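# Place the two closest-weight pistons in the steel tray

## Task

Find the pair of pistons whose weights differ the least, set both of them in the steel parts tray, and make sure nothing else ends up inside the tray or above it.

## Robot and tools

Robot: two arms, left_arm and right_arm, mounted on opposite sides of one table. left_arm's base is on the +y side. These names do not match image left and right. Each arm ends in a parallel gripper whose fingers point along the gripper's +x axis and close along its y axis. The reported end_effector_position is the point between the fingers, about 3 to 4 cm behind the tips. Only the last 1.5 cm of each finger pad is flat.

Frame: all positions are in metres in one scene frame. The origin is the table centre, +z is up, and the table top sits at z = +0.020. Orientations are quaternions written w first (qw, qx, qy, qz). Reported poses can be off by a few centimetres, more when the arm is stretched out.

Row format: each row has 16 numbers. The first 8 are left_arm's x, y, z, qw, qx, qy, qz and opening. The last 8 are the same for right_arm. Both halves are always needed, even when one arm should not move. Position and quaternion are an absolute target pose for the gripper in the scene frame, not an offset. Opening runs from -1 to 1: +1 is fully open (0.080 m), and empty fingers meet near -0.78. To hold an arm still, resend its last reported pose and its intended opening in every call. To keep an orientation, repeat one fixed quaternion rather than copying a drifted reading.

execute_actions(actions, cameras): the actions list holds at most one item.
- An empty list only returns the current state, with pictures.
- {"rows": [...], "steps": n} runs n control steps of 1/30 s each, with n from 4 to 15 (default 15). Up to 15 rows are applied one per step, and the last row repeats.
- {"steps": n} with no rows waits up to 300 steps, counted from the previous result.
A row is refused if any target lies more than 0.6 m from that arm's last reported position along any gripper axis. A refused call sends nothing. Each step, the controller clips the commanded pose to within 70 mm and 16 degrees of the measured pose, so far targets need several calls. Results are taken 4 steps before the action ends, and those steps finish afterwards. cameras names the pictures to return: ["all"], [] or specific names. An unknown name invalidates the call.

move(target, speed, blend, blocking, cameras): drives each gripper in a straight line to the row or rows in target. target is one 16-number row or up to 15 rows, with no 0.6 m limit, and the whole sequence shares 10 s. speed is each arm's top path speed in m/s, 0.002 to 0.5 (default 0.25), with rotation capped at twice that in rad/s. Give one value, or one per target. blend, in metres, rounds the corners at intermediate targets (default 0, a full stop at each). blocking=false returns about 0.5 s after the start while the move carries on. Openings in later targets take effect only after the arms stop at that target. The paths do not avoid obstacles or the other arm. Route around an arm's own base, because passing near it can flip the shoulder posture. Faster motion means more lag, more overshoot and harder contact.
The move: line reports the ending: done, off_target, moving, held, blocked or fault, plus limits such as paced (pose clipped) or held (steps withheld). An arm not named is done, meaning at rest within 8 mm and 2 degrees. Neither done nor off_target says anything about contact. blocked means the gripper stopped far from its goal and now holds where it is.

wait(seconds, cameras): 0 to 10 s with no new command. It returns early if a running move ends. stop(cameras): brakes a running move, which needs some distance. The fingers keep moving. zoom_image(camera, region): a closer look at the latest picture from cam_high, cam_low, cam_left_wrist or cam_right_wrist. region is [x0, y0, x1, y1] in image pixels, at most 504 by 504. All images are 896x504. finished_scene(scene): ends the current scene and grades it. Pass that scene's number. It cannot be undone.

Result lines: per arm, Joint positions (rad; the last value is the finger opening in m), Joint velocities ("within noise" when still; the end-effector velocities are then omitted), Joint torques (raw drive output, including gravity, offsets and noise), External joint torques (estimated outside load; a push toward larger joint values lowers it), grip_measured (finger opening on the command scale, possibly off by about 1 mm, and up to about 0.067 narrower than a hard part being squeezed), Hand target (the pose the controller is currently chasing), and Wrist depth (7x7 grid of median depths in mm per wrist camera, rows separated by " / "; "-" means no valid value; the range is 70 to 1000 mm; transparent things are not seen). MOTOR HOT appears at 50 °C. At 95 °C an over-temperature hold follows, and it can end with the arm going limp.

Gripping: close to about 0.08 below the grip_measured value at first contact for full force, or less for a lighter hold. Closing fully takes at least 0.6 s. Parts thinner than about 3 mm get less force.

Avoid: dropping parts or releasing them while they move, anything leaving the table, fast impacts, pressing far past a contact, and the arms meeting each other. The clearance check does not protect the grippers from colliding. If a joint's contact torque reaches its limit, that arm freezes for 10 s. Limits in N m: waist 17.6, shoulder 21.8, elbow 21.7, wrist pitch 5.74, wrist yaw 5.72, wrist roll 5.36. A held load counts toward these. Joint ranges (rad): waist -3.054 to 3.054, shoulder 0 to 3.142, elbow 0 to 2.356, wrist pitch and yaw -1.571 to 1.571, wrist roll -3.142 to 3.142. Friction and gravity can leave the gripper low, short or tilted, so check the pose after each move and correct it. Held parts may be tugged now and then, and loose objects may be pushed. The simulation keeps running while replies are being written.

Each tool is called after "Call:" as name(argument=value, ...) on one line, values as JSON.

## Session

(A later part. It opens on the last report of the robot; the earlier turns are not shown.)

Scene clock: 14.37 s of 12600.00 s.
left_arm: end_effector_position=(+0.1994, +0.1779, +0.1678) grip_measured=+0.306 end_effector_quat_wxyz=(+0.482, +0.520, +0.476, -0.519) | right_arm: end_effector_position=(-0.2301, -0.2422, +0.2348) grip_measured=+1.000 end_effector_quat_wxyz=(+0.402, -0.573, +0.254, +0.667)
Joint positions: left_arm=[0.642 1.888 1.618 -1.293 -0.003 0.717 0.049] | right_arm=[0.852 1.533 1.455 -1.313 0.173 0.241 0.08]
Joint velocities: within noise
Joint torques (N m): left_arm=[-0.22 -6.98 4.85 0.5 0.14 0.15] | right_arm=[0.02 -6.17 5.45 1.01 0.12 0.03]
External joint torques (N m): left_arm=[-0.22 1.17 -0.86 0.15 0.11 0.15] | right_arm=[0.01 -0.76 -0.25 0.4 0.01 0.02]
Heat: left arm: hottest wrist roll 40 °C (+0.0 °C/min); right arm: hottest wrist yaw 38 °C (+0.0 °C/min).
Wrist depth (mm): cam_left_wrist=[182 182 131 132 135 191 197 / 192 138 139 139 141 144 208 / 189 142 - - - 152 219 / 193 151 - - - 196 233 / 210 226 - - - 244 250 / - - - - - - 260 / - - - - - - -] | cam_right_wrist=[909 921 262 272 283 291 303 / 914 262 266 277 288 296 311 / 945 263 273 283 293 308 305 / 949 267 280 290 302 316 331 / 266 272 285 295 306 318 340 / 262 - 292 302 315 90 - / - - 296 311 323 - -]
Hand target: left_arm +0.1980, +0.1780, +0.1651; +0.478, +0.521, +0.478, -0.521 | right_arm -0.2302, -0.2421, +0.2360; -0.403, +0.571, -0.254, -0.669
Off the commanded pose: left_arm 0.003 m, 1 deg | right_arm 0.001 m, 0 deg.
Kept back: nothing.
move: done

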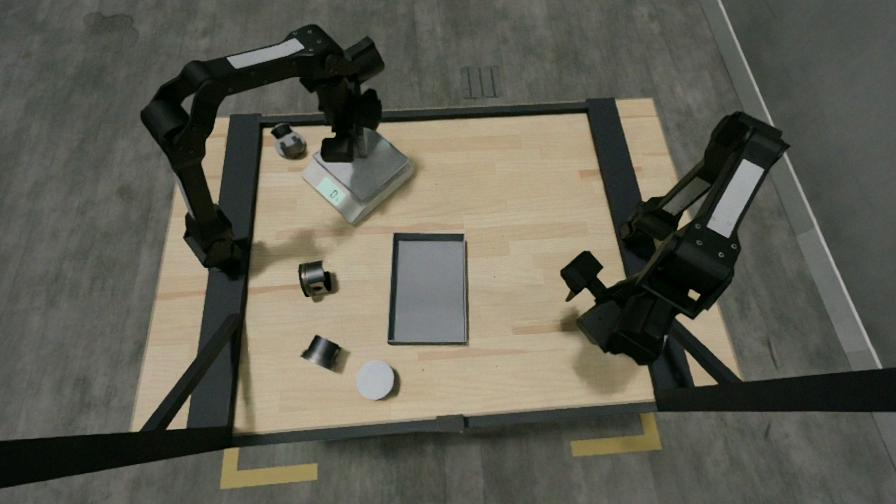

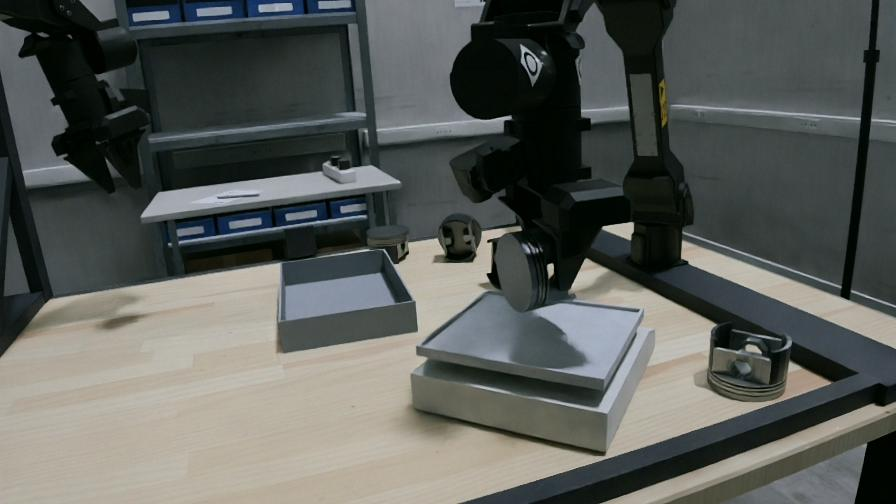

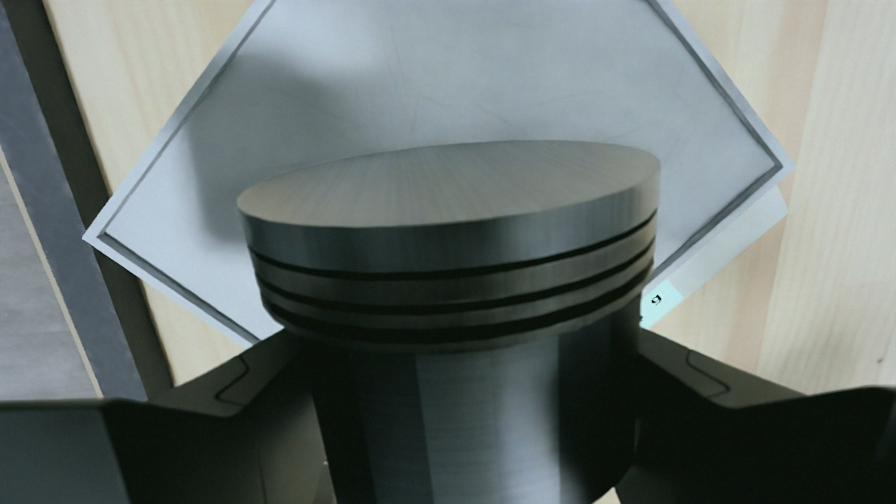

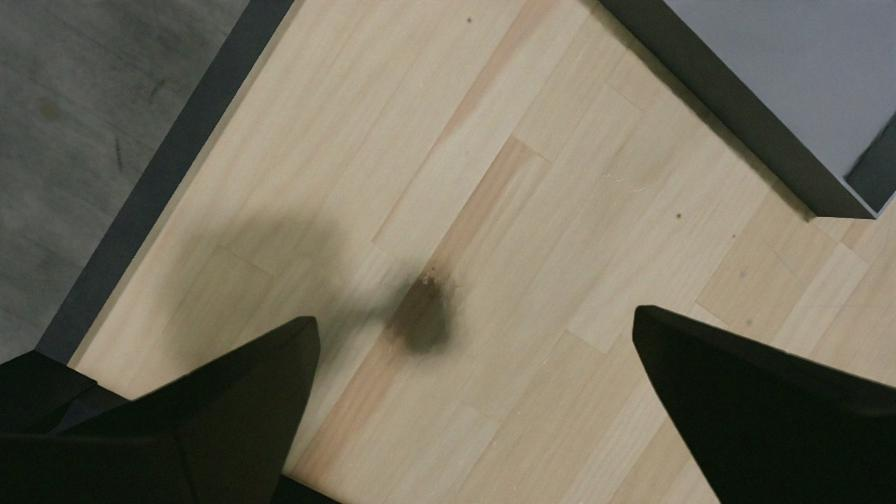

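Call:
move(target=[0.200, 0.178, 0.152, 0.4777, 0.5213, 0.4777, -0.5213, 0.2, -0.2302, -0.2421, 0.2360, 0.403, -0.571, 0.254, 0.669, 1], speed=0.04, cameras=["cam_low","cam_high"])

Call:
zoom_image(camera="cam_high", region=[300, 165, 360, 215])

Call:
zoom_image(camera="cam_low", region=[420, 200, 660, 400])

Scene clock: 15.33 s of 12600.00 s.
left_arm: end_effector_position=(+0.2002, +0.1769, +0.1558) grip_measured=+0.306 end_effector_quat_wxyz=(+0.482, +0.521, +0.474, -0.520) | right_arm: end_effector_position=(-0.2301, -0.2422, +0.2348) grip_measured=+1.000 end_effector_quat_wxyz=(+0.402, -0.573, +0.254, +0.667)
Joint positions: left_arm=[0.642 1.893 1.577 -1.244 -0.003 0.722 0.049] | right_arm=[0.852 1.533 1.455 -1.313 0.173 0.241 0.08]
Joint velocities: within noise
Joint torques (N m): left_arm=[0.18 -6.66 4.81 0.51 0.14 0.15] | right_arm=[0.01 -6.1 5.29 1.01 0.13 0.1]
External joint torques (N m): left_arm=[0.13 1.63 -1.01 0.14 0.11 0.15] | right_arm=[0.03 -0.75 -0.35 0.4 0.01 0.1]
Heat: left arm: hottest wrist roll 40 °C (+0.0 °C/min); right arm: hottest wrist yaw 38 °C (+0.0 °C/min).
Wrist depth (mm): cam_left_wrist=[172 171 120 121 124 127 185 / 181 125 126 128 130 131 194 / 181 130 131 - - 138 204 / - 138 - - - 147 219 / 197 147 - - - 228 234 / - - - - - - 245 / - - - - - - -] | cam_right_wrist=[897 944 262 271 282 291 305 / 931 260 267 277 290 295 312 / 941 263 273 284 295 309 305 / 946 268 278 291 302 315 331 / 266 271 285 296 307 317 338 / 263 - 292 304 315 90 - / - - 295 310 324 - -]
Hand target: left_arm +0.2000, +0.1780, +0.1520; +0.478, +0.521, +0.478, -0.521 | right_arm -0.2302, -0.2421, +0.2360; -0.403, +0.571, -0.254, -0.669
Off the commanded pose: left_arm 0.004 m, 1 deg | right_arm 0.001 m, 0 deg.
Kept back: nothing.
move: done
Images, in order (width x height): cam_high 896x504, cam_low 896x504.

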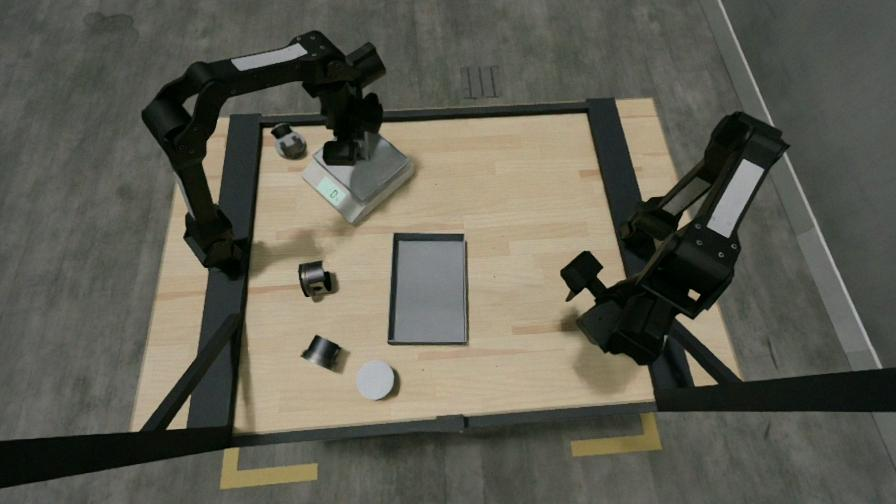

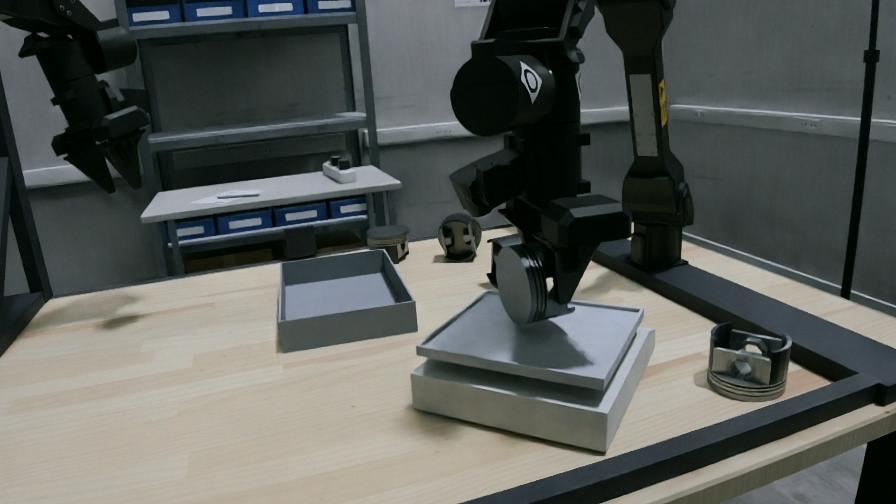

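Scaled by 8.400.

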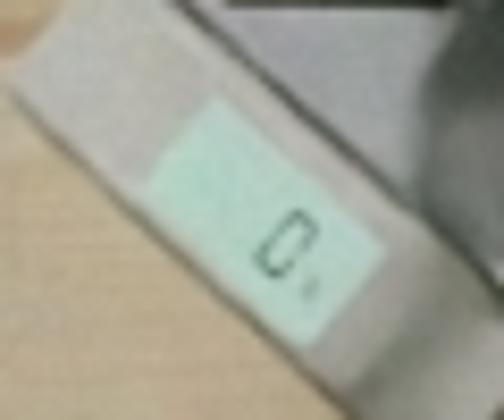

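Scaled by 2.100.

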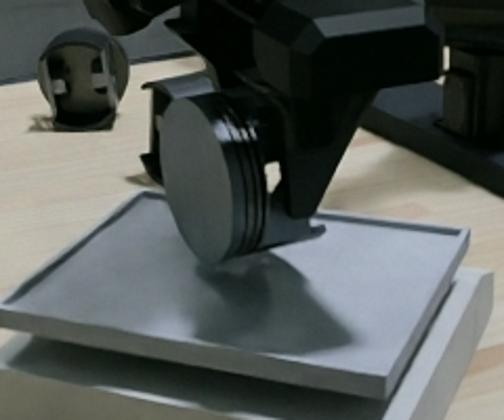

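Call:
move(target=[0.200, 0.179, 0.146, 0.4777, 0.5213, 0.4777, -0.5213, 0.2, -0.2302, -0.2421, 0.2360, 0.403, -0.571, 0.254, 0.669, 1], speed=0.04, cameras=["cam_low","cam_high"])

Call:
zoom_image(camera="cam_high", region=[300, 165, 360, 215])

Call:
zoom_image(camera="cam_low", region=[420, 200, 660, 400])

Scene clock: 16.27 s of 12600.00 s.
left_arm: end_effector_position=(+0.1999, +0.1775, +0.1496) grip_measured=+0.306 end_effector_quat_wxyz=(+0.482, +0.522, +0.474, -0.521) | right_arm: end_effector_position=(-0.2301, -0.2422, +0.2348) grip_measured=+1.000 end_effector_quat_wxyz=(+0.402, -0.573, +0.254, +0.667)
Joint positions: left_arm=[0.642 1.893 1.552 -1.22 -0.003 0.724 0.049] | right_arm=[0.852 1.533 1.455 -1.313 0.173 0.241 0.08]
Joint velocities: within noise
Joint torques (N m): left_arm=[0.31 -6.72 4.76 0.48 0.13 0.15] | right_arm=[0.05 -6.09 5.31 1.01 0.12 0.08]
External joint torques (N m): left_arm=[0.36 1.59 -1.04 0.12 0.1 0.15] | right_arm=[0.07 -0.64 -0.38 0.41 0 0.07]
Heat: left arm: hottest wrist roll 40 °C (+0.0 °C/min); right arm: hottest wrist yaw 38 °C (+0.0 °C/min).
Wrist depth (mm): cam_left_wrist=[167 165 115 118 117 119 179 / 175 119 122 122 124 125 187 / 180 125 124 - - 133 197 / 131 134 - - - 140 213 / 186 139 - - - 218 227 / 195 - - - - - 236 / - - - - - - -] | cam_right_wrist=[910 936 261 271 281 290 304 / 921 261 267 277 289 295 313 / 932 263 273 284 296 309 306 / 928 267 279 289 302 316 330 / 266 271 285 296 307 317 338 / 262 - 291 303 313 90 - / - - 296 308 323 - -]
Hand target: left_arm +0.2000, +0.1791, +0.1460; +0.478, +0.521, +0.478, -0.521 | right_arm -0.2302, -0.2421, +0.2360; -0.403, +0.571, -0.254, -0.669
Off the commanded pose: left_arm 0.004 m, 1 deg | right_arm 0.001 m, 0 deg.
Kept back: nothing.
move: done
Images, in order (width x height): cam_high 896x504, cam_low 896x504.

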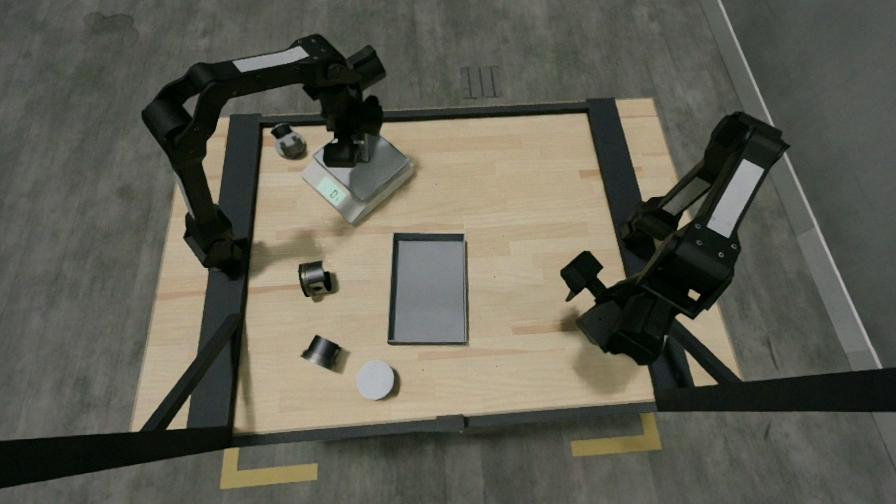

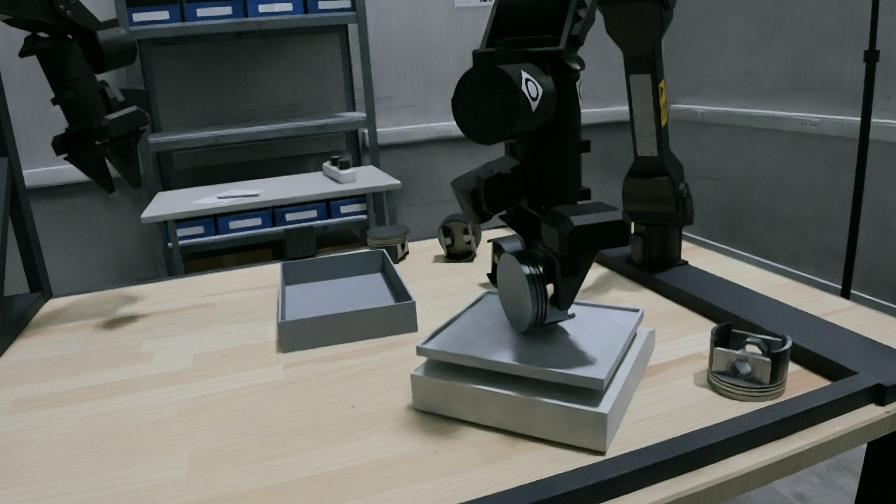

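Scaled by 8.400.

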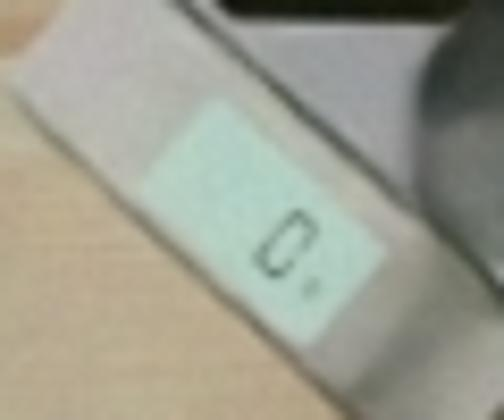

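Scaled by 2.100.

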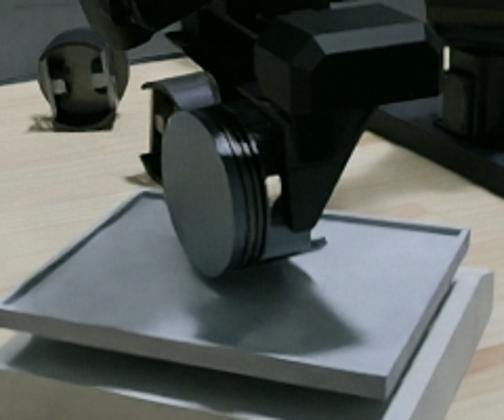

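Call:
move(target=[0.200, 0.179, 0.139, 0.4777, 0.5213, 0.4777, -0.5213, 0.2, -0.2302, -0.2421, 0.2360, 0.403, -0.571, 0.254, 0.669, 1], speed=0.04, cameras=["cam_low","cam_high"])

Call:
zoom_image(camera="cam_high", region=[300, 165, 360, 215])

Call:
zoom_image(camera="cam_low", region=[420, 200, 660, 400])

Scene clock: 17.20 s of 12600.00 s.
left_arm: end_effector_position=(+0.2000, +0.1774, +0.1430) grip_measured=+0.306 end_effector_quat_wxyz=(+0.482, +0.522, +0.474, -0.521) | right_arm: end_effector_position=(-0.2301, -0.2422, +0.2348) grip_measured=+1.000 end_effector_quat_wxyz=(+0.402, -0.573, +0.254, +0.667)
Joint positions: left_arm=[0.642 1.895 1.529 -1.193 -0.003 0.724 0.049] | right_arm=[0.852 1.533 1.455 -1.313 0.173 0.241 0.08]
Joint velocities: within noise
Joint torques (N m): left_arm=[0.31 -6.56 4.76 0.51 0.14 0.15] | right_arm=[0.01 -6.15 5.37 1.01 0.17 0.01]
External joint torques (N m): left_arm=[0.31 1.65 -0.95 0.17 0.11 0.15] | right_arm=[0 -0.69 -0.38 0.39 0.05 0]
Heat: left arm: hottest wrist roll 40 °C (+0.0 °C/min); right arm: hottest wrist yaw 38 °C (+0.0 °C/min).
Wrist depth (mm): cam_left_wrist=[162 110 108 - 112 112 172 / 169 112 116 115 116 119 181 / 119 119 118 - - 125 129 / 124 124 - - - 133 205 / 130 132 - - - 183 219 / - - - - - - 229 / - - - - - - -] | cam_right_wrist=[913 930 262 270 282 290 302 / 926 262 266 278 288 294 312 / 933 262 273 282 295 308 306 / 941 268 278 289 305 316 330 / 266 271 285 295 307 318 339 / 261 - 291 303 313 90 - / - - 296 310 324 - -]
Hand target: left_arm +0.2000, +0.1791, +0.1390; +0.478, +0.521, +0.478, -0.521 | right_arm -0.2302, -0.2421, +0.2360; -0.403, +0.571, -0.254, -0.669
Off the commanded pose: left_arm 0.004 m, 1 deg | right_arm 0.001 m, 0 deg.
Kept back: nothing.
move: done
Images, in order (width x height): cam_high 896x504, cam_low 896x504.

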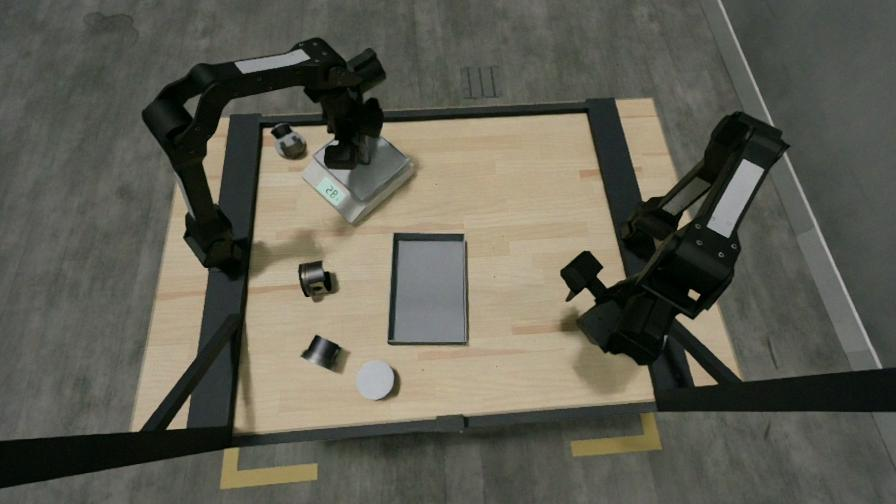

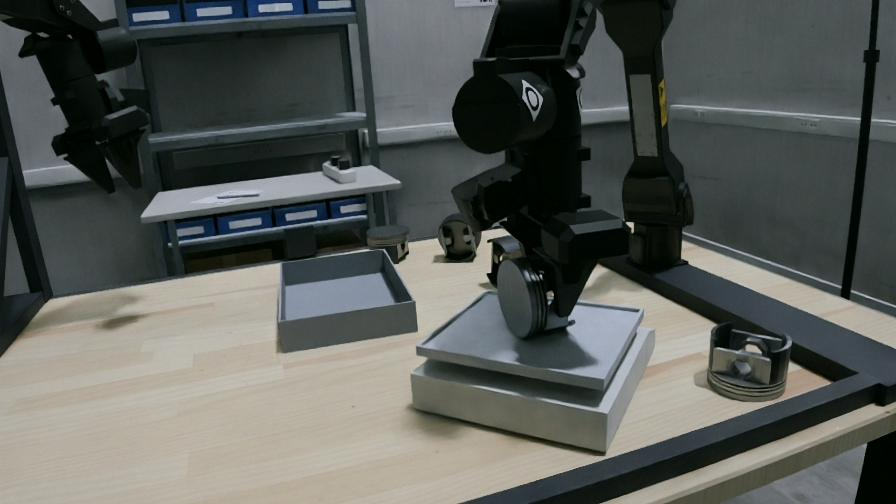

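Scaled by 8.400.

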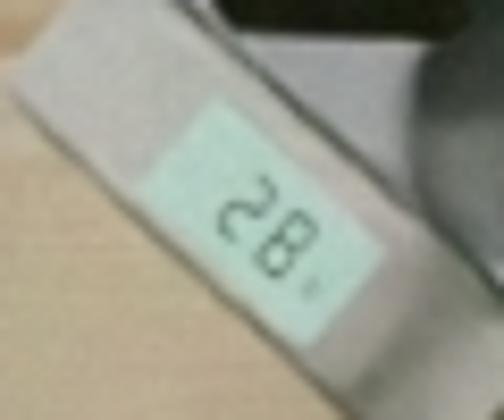

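Scaled by 2.100.

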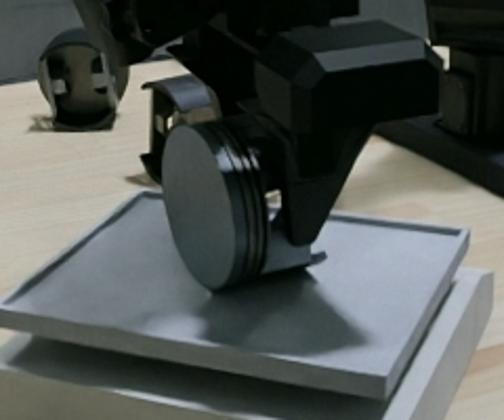

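Call:
move(target=[[0.200, 0.179, 0.137, 0.4777, 0.5213, 0.4777, -0.5213, 0.2, -0.2302, -0.2421, 0.2360, 0.403, -0.571, 0.254, 0.669, 1],[0.200, 0.179, 0.137, 0.4777, 0.5213, 0.4777, -0.5213, 1, -0.2302, -0.2421, 0.2360, 0.403, -0.571, 0.254, 0.669, 1]], speed=0.04)

Call:
zoom_image(camera="cam_high", region=[300, 165, 360, 215])

Call:
zoom_image(camera="cam_low", region=[420, 200, 660, 400])

Scene clock: 18.83 s of 12600.00 s.
left_arm: end_effector_position=(+0.2006, +0.1768, +0.1419) grip_measured=+1.000 end_effector_quat_wxyz=(+0.484, +0.522, +0.472, -0.521) | right_arm: end_effector_position=(-0.2301, -0.2422, +0.2348) grip_measured=+1.000 end_effector_quat_wxyz=(+0.402, -0.573, +0.254, +0.667)
Joint positions: left_arm=[0.642 1.895 1.525 -1.184 -0.003 0.724 0.08] | right_arm=[0.852 1.533 1.455 -1.313 0.173 0.241 0.08]
Joint velocities: within noise
Joint torques (N m): left_arm=[0.26 -6.46 4.51 0.47 0.14 0.14] | right_arm=[-0.22 -6.08 5.41 1.01 0.13 0.07]
External joint torques (N m): left_arm=[0.22 1.7 -1.18 0.11 0.11 0.14] | right_arm=[-0.2 -0.68 -0.26 0.4 0.01 0.06]
Heat: left arm: hottest wrist roll 40 °C (+0.0 °C/min); right arm: hottest shoulder 38 °C (+6.4 °C/min).
Wrist depth (mm): cam_left_wrist=[162 159 108 - 112 113 171 / 169 112 116 115 116 119 179 / 121 119 118 - - 125 128 / 125 126 - - - 133 204 / 130 131 - - - 177 216 / - - - - - - - / - - - - - - -] | cam_right_wrist=[910 918 262 271 282 289 304 / 933 261 265 278 289 294 312 / 926 264 272 283 295 307 307 / 955 268 279 289 304 316 331 / 266 272 285 295 307 319 339 / 262 - 292 302 314 90 - / - - 295 310 324 - -]
Hand target: left_arm +0.2000, +0.1790, +0.1370; +0.478, +0.521, +0.478, -0.521 | right_arm -0.2302, -0.2421, +0.2360; -0.403, +0.571, -0.254, -0.669
Off the commanded pose: left_arm 0.005 m, 1 deg | right_arm 0.001 m, 0 deg.
Kept back: nothing.
move: done

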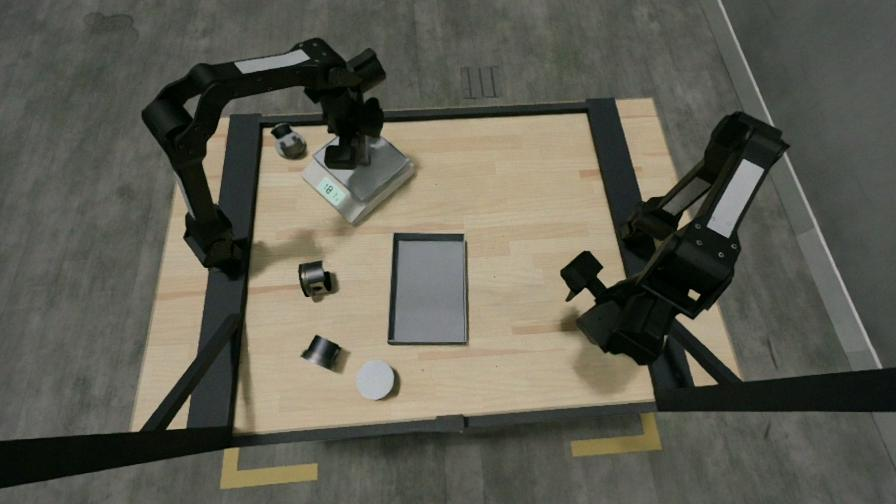

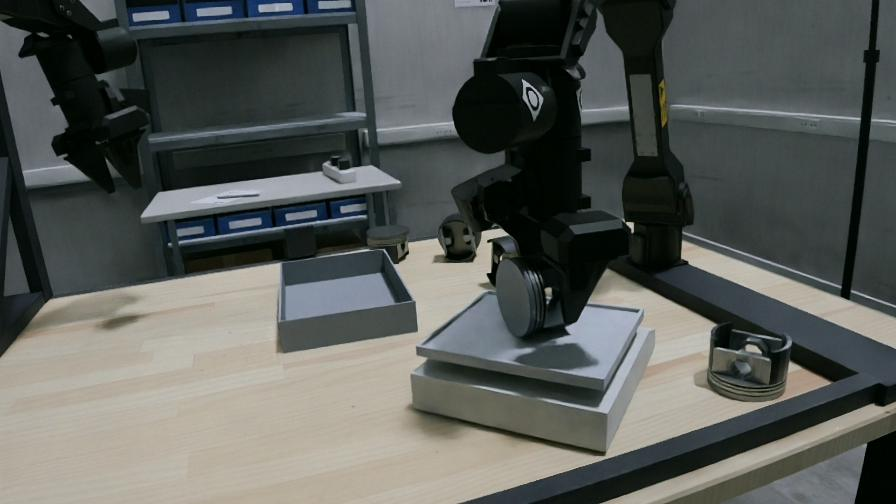

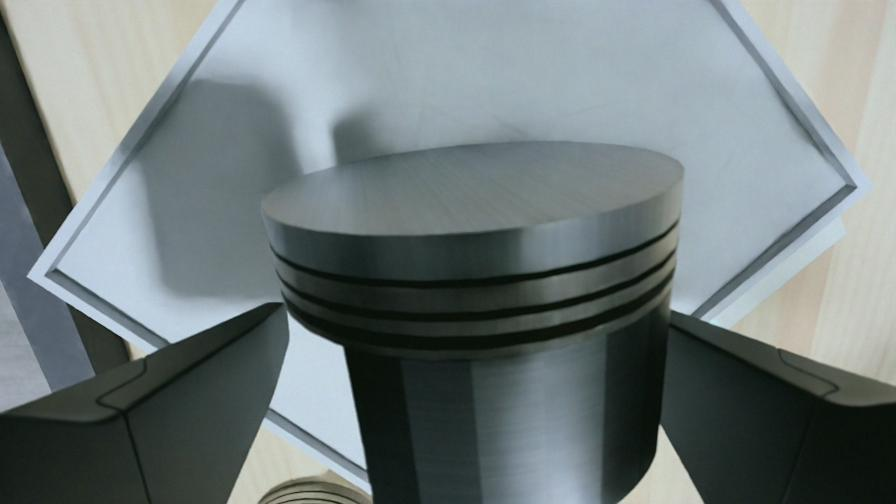

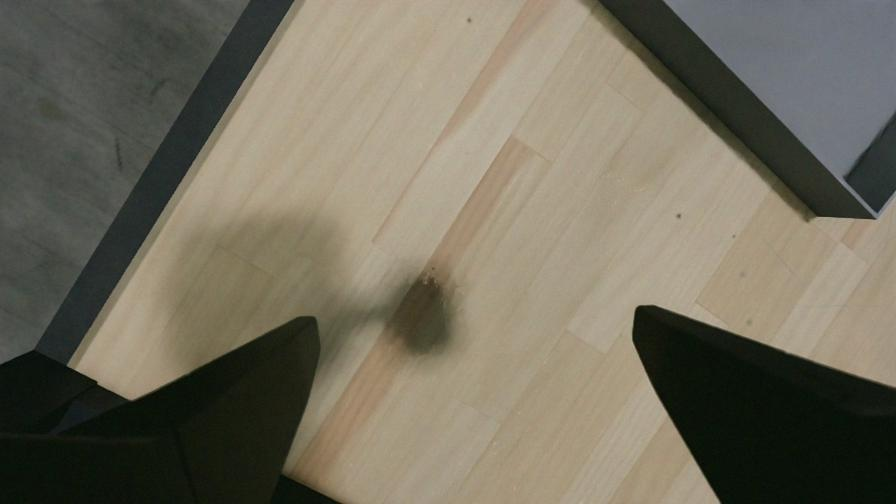

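Scaled by 8.400.

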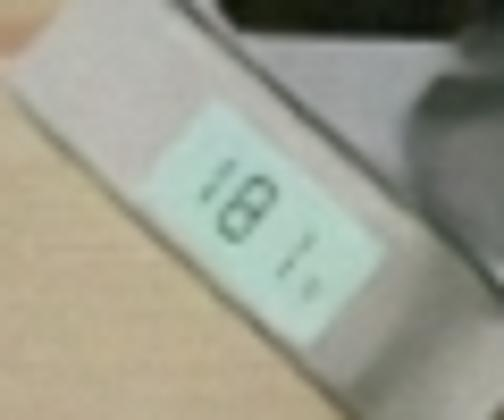

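Scaled by 2.100.

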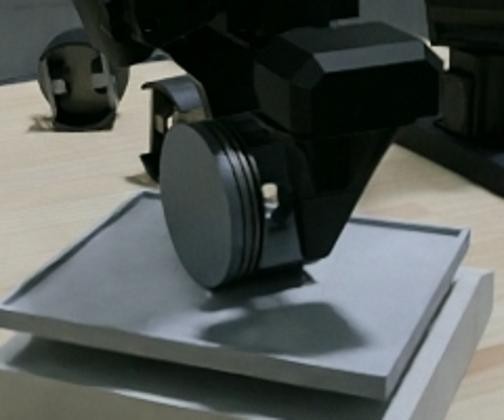

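Call:
move(target=[[0.194, 0.179, 0.138, 0.4777, 0.5213, 0.4777, -0.5213, 1, -0.2302, -0.2421, 0.2360, 0.403, -0.571, 0.254, 0.669, 1],[0.194, 0.18, 0.21, 0.4777, 0.5213, 0.4777, -0.5213, 1, -0.2302, -0.2421, 0.2360, 0.403, -0.571, 0.254, 0.669, 1]], speed=[0.04,0.1])

Call:
zoom_image(camera="cam_high", region=[300, 165, 360, 215])

Call:
zoom_image(camera="cam_low", region=[420, 200, 660, 400])

Scene clock: 20.33 s of 12600.00 s.
left_arm: end_effector_position=(+0.1941, +0.1817, +0.2081) grip_measured=+1.000 end_effector_quat_wxyz=(+0.476, +0.523, +0.479, -0.520) | right_arm: end_effector_position=(-0.2301, -0.2422, +0.2348) grip_measured=+1.000 end_effector_quat_wxyz=(+0.402, -0.573, +0.254, +0.667)
Joint positions: left_arm=[0.636 1.883 1.772 -1.465 -0.003 0.719 0.08] | right_arm=[0.852 1.533 1.455 -1.313 0.173 0.241 0.08]
Joint velocities: within noise
Joint torques (N m): left_arm=[-0.23 -7.1 6.43 0.25 0.14 -0.1] | right_arm=[-0.04 -6.01 5.41 1.03 0.12 0.04]
External joint torques (N m): left_arm=[-0.3 1.02 0.7 -0.09 0.12 -0.1] | right_arm=[-0.03 -0.53 -0.34 0.41 0.01 0.03]
Heat: left arm: hottest wrist roll 40 °C (+0.0 °C/min); right arm: hottest shoulder 38 °C (+5.9 °C/min).
Wrist depth (mm): cam_left_wrist=[206 220 168 170 173 233 236 / 213 225 175 173 180 243 250 / 227 184 185 118 188 255 264 / - 241 198 126 201 276 280 / - 252 207 212 252 289 299 / - - 291 304 310 87 - / - - 280 327 334 - -] | cam_right_wrist=[893 911 261 272 281 291 304 / 934 261 267 278 288 295 313 / 932 262 273 283 294 308 306 / 955 267 277 289 302 315 329 / 266 272 284 295 308 318 338 / 261 - 293 302 314 90 - / - - 295 310 322 - -]
Hand target: left_arm +0.1940, +0.1800, +0.2100; +0.478, +0.521, +0.478, -0.521 | right_arm -0.2302, -0.2421, +0.2360; -0.403, +0.571, -0.254, -0.669
Off the commanded pose: left_arm 0.003 m, 0 deg | right_arm 0.001 m, 0 deg.
Kept back: nothing.
move: done

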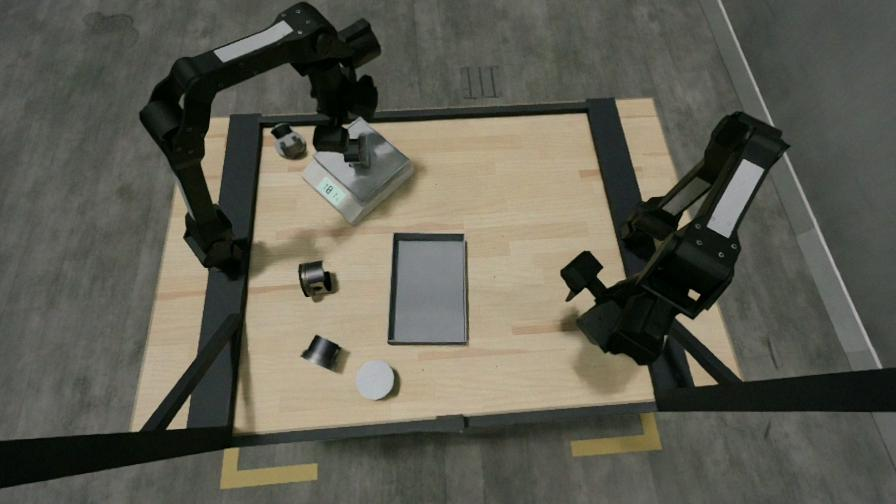

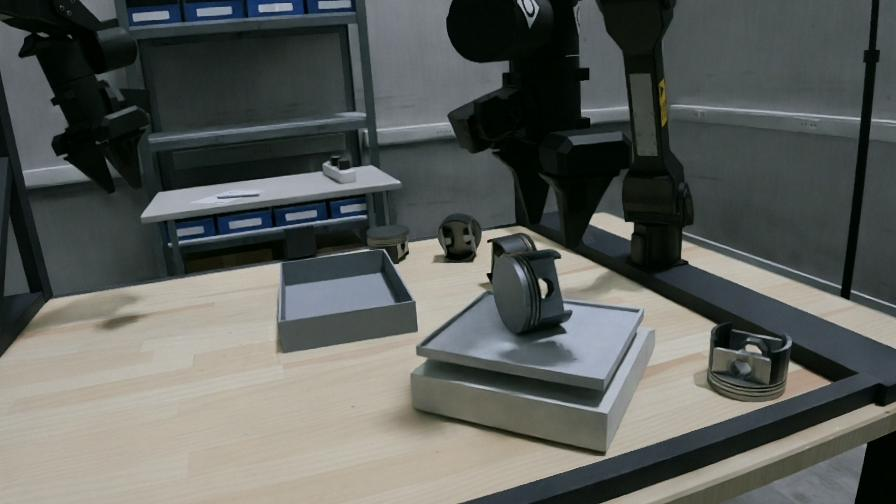

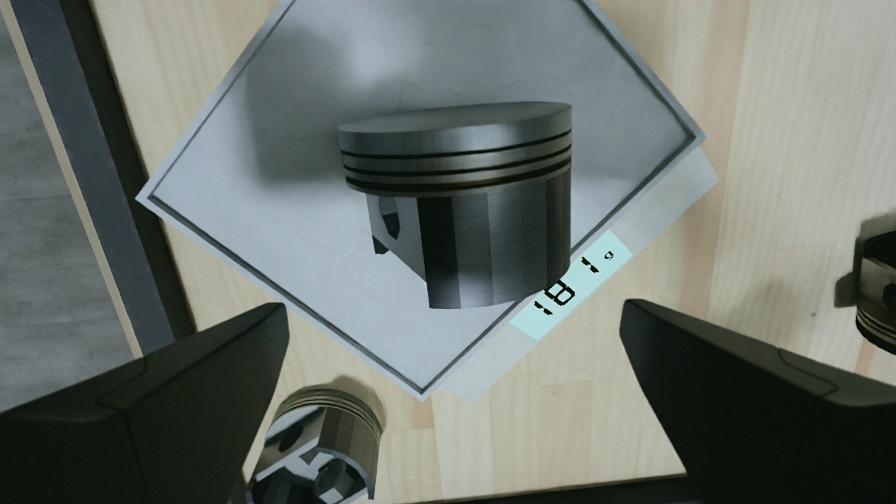

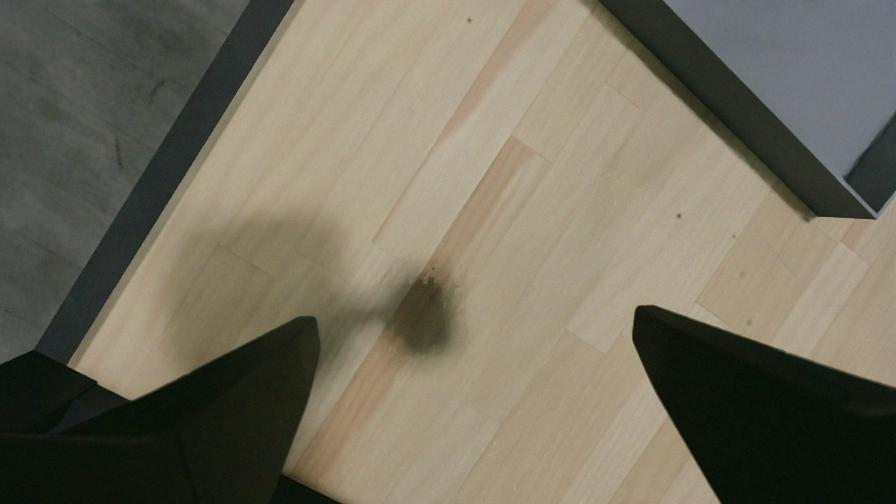

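Scaled by 8.400.

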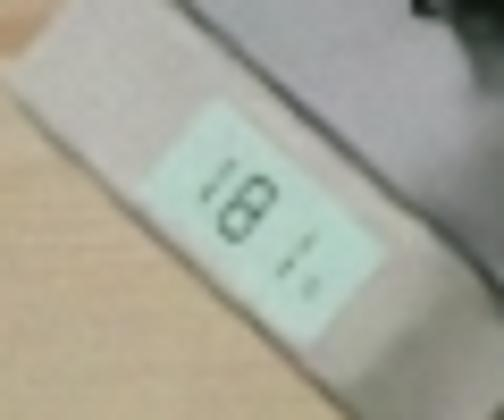

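Scaled by 2.100.

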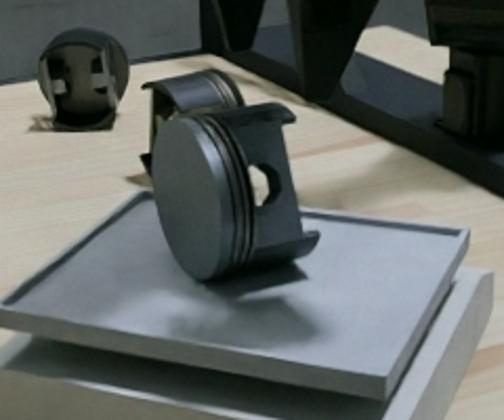

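Call:
move(target=[[0.190, 0.18, 0.20, 0.5087, 0.4912, 0.5087, -0.4912, 1, -0.2302, -0.2421, 0.2360, 0.403, -0.571, 0.254, 0.669, 1],[0.190, 0.18, 0.138, 0.5087, 0.4912, 0.5087, -0.4912, 1, -0.2302, -0.2421, 0.2360, 0.403, -0.571, 0.254, 0.669, 1]], speed=[0.1,0.1], cameras=["cam_left_wrist"])

Scene clock: 22.43 s of 12600.00 s.
left_arm: end_effector_position=(+0.1903, +0.1774, +0.1439) grip_measured=+1.000 end_effector_quat_wxyz=(+0.513, +0.491, +0.501, -0.495) | right_arm: end_effector_position=(-0.2301, -0.2422, +0.2348) grip_measured=+1.000 end_effector_quat_wxyz=(+0.402, -0.573, +0.254, +0.667)
Joint positions: left_arm=[0.622 1.867 1.496 -1.181 0.003 0.588 0.08] | right_arm=[0.852 1.533 1.455 -1.313 0.173 0.241 0.08]
Joint velocities: within noise
Joint torques (N m): left_arm=[0.14 -6.1 4.35 0.48 -0.06 -0.13] | right_arm=[-0.06 -6.08 5.48 1.01 0.13 0.06]
External joint torques (N m): left_arm=[0.13 1.94 -1.41 0.09 -0.09 -0.13] | right_arm=[-0.05 -0.63 -0.21 0.41 0.01 0.05]
Heat: left arm: hottest wrist roll 40 °C (+0.0 °C/min); right arm: hottest shoulder 38 °C (+5.3 °C/min).
Wrist depth (mm): cam_left_wrist=[163 111 - - 114 171 175 / 115 116 - - - 121 184 / 121 121 - - - 128 194 / 127 127 - - - 135 206 / 190 133 - - - 177 219 / - - - - 149 87 - / - - 157 160 242 - -] | cam_right_wrist=[912 928 262 272 283 291 302 / 917 262 267 277 289 296 312 / 939 264 273 284 295 308 306 / 953 267 279 289 302 315 331 / 266 271 285 296 306 317 341 / 262 - 292 302 314 90 - / - - 296 311 324 - -]
Hand target: left_arm +0.1899, +0.1800, +0.1380; +0.508, +0.491, +0.509, -0.491 | right_arm -0.2302, -0.2421, +0.2360; -0.403, +0.571, -0.254, -0.669
Off the commanded pose: left_arm 0.006 m, 1 deg | right_arm 0.001 m, 0 deg.
Kept back: nothing.
move: done
Images, in order (width x height): cam_left_wrist 896x504.

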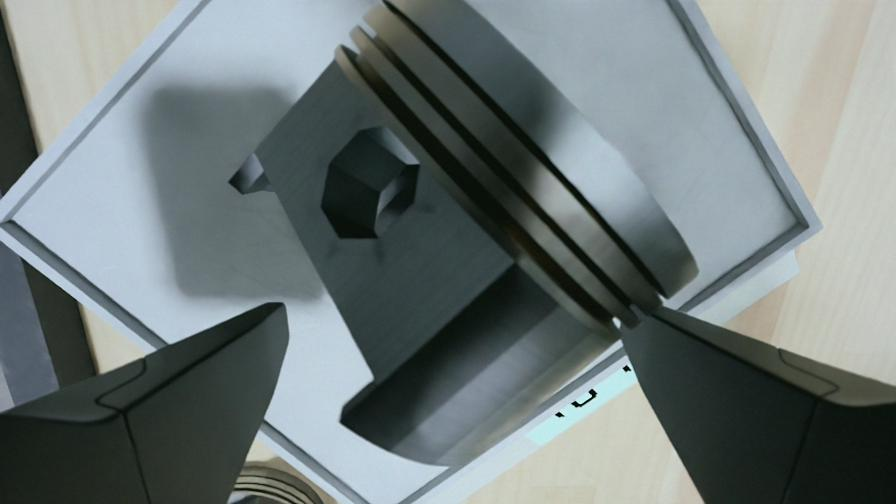

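Call:
move(target=[0.190, 0.18, 0.22, 0.5087, 0.4912, 0.5087, -0.4912, 1, -0.2302, -0.2421, 0.2360, 0.403, -0.571, 0.254, 0.669, 1], speed=0.08)

Call:
zoom_image(camera="cam_low", region=[420, 200, 660, 400])

Scene clock: 24.03 s of 12600.00 s.
left_arm: end_effector_position=(+0.1878, +0.1810, +0.2214) grip_measured=+1.000 end_effector_quat_wxyz=(+0.509, +0.492, +0.506, -0.494) | right_arm: end_effector_position=(-0.2301, -0.2422, +0.2348) grip_measured=+1.000 end_effector_quat_wxyz=(+0.402, -0.573, +0.254, +0.667)
Joint positions: left_arm=[0.622 1.869 1.807 -1.504 0.003 0.588 0.08] | right_arm=[0.852 1.533 1.455 -1.313 0.173 0.241 0.08]
Joint velocities: within noise
Joint torques (N m): left_arm=[0.15 -5.82 6.5 0.28 -0.06 -0.13] | right_arm=[0 -6.17 5.29 1.01 0.12 0.06]
External joint torques (N m): left_arm=[0.1 2.16 0.84 -0.06 -0.08 -0.12] | right_arm=[-0.03 -0.76 -0.44 0.37 0 0.06]
Heat: left arm: hottest wrist roll 40 °C (+0.0 °C/min); right arm: hottest shoulder 38 °C (+5.0 °C/min).
Wrist depth (mm): cam_left_wrist=[215 232 120 181 190 245 246 / 230 239 123 130 195 259 263 / 996 198 195 204 206 270 279 / - 270 211 216 248 291 294 / - 267 224 228 298 304 296 / - - 302 319 324 87 - / - - 331 342 350 - -] | cam_right_wrist=[909 929 261 272 282 290 303 / 898 261 266 276 288 296 313 / 938 262 273 284 295 308 306 / 945 268 278 290 301 316 331 / 266 271 286 296 307 319 339 / 261 - 293 302 315 90 - / - - 297 311 323 - -]
Hand target: left_arm +0.1899, +0.1800, +0.2199; +0.509, +0.491, +0.509, -0.491 | right_arm -0.2302, -0.2421, +0.2360; -0.403, +0.571, -0.254, -0.669
Off the commanded pose: left_arm 0.003 m, 0 deg | right_arm 0.001 m, 0 deg.
Kept back: nothing.
move: done

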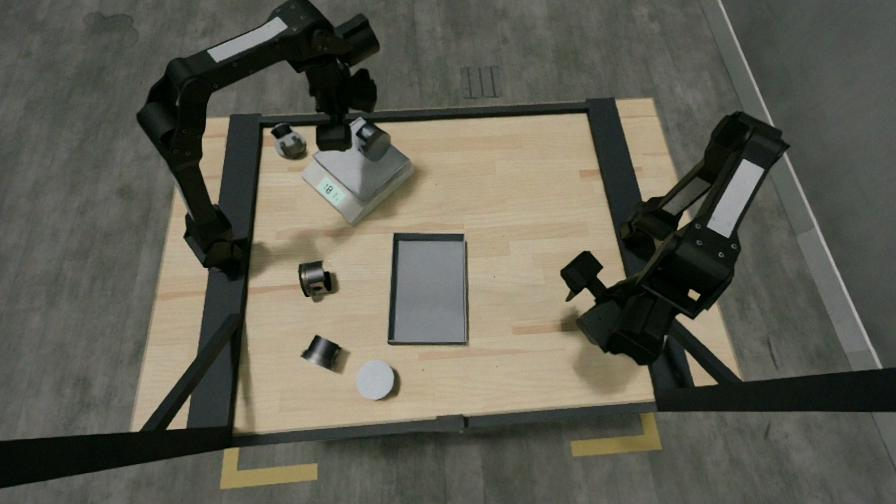

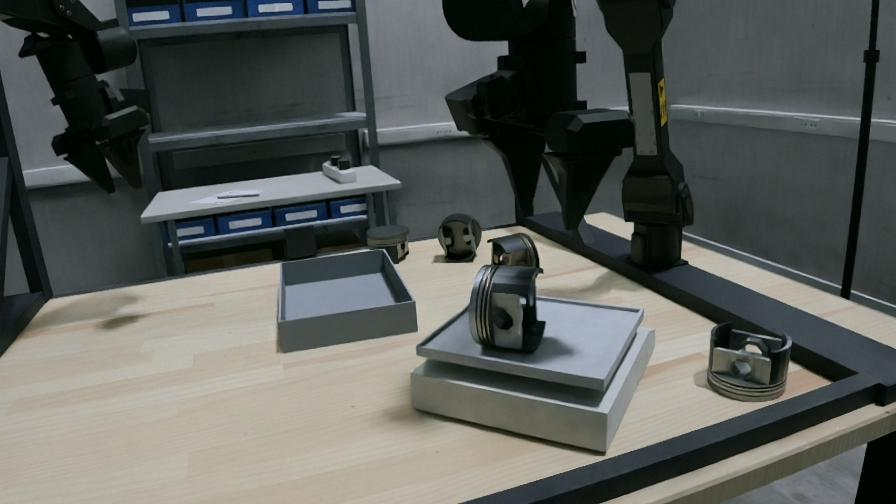

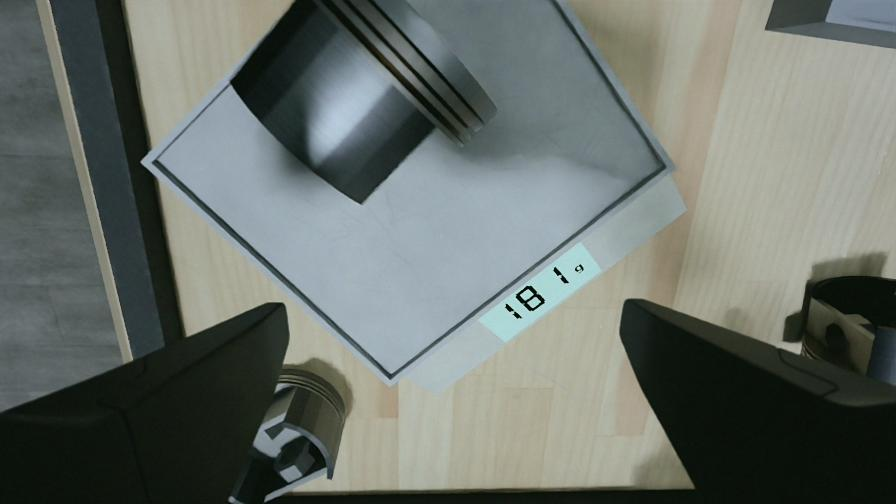

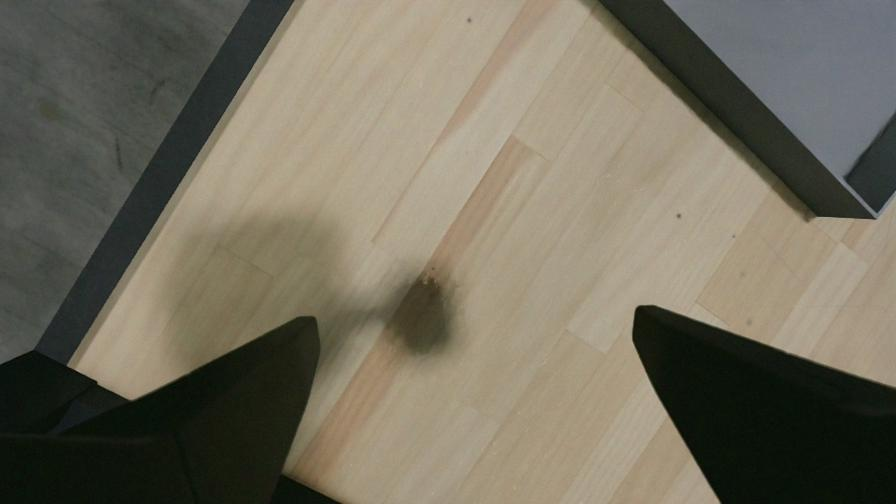

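Scaled by 2.100.

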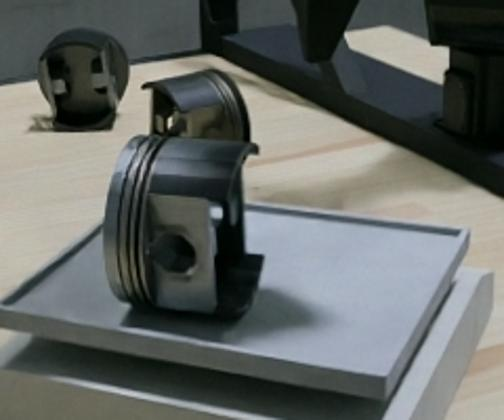

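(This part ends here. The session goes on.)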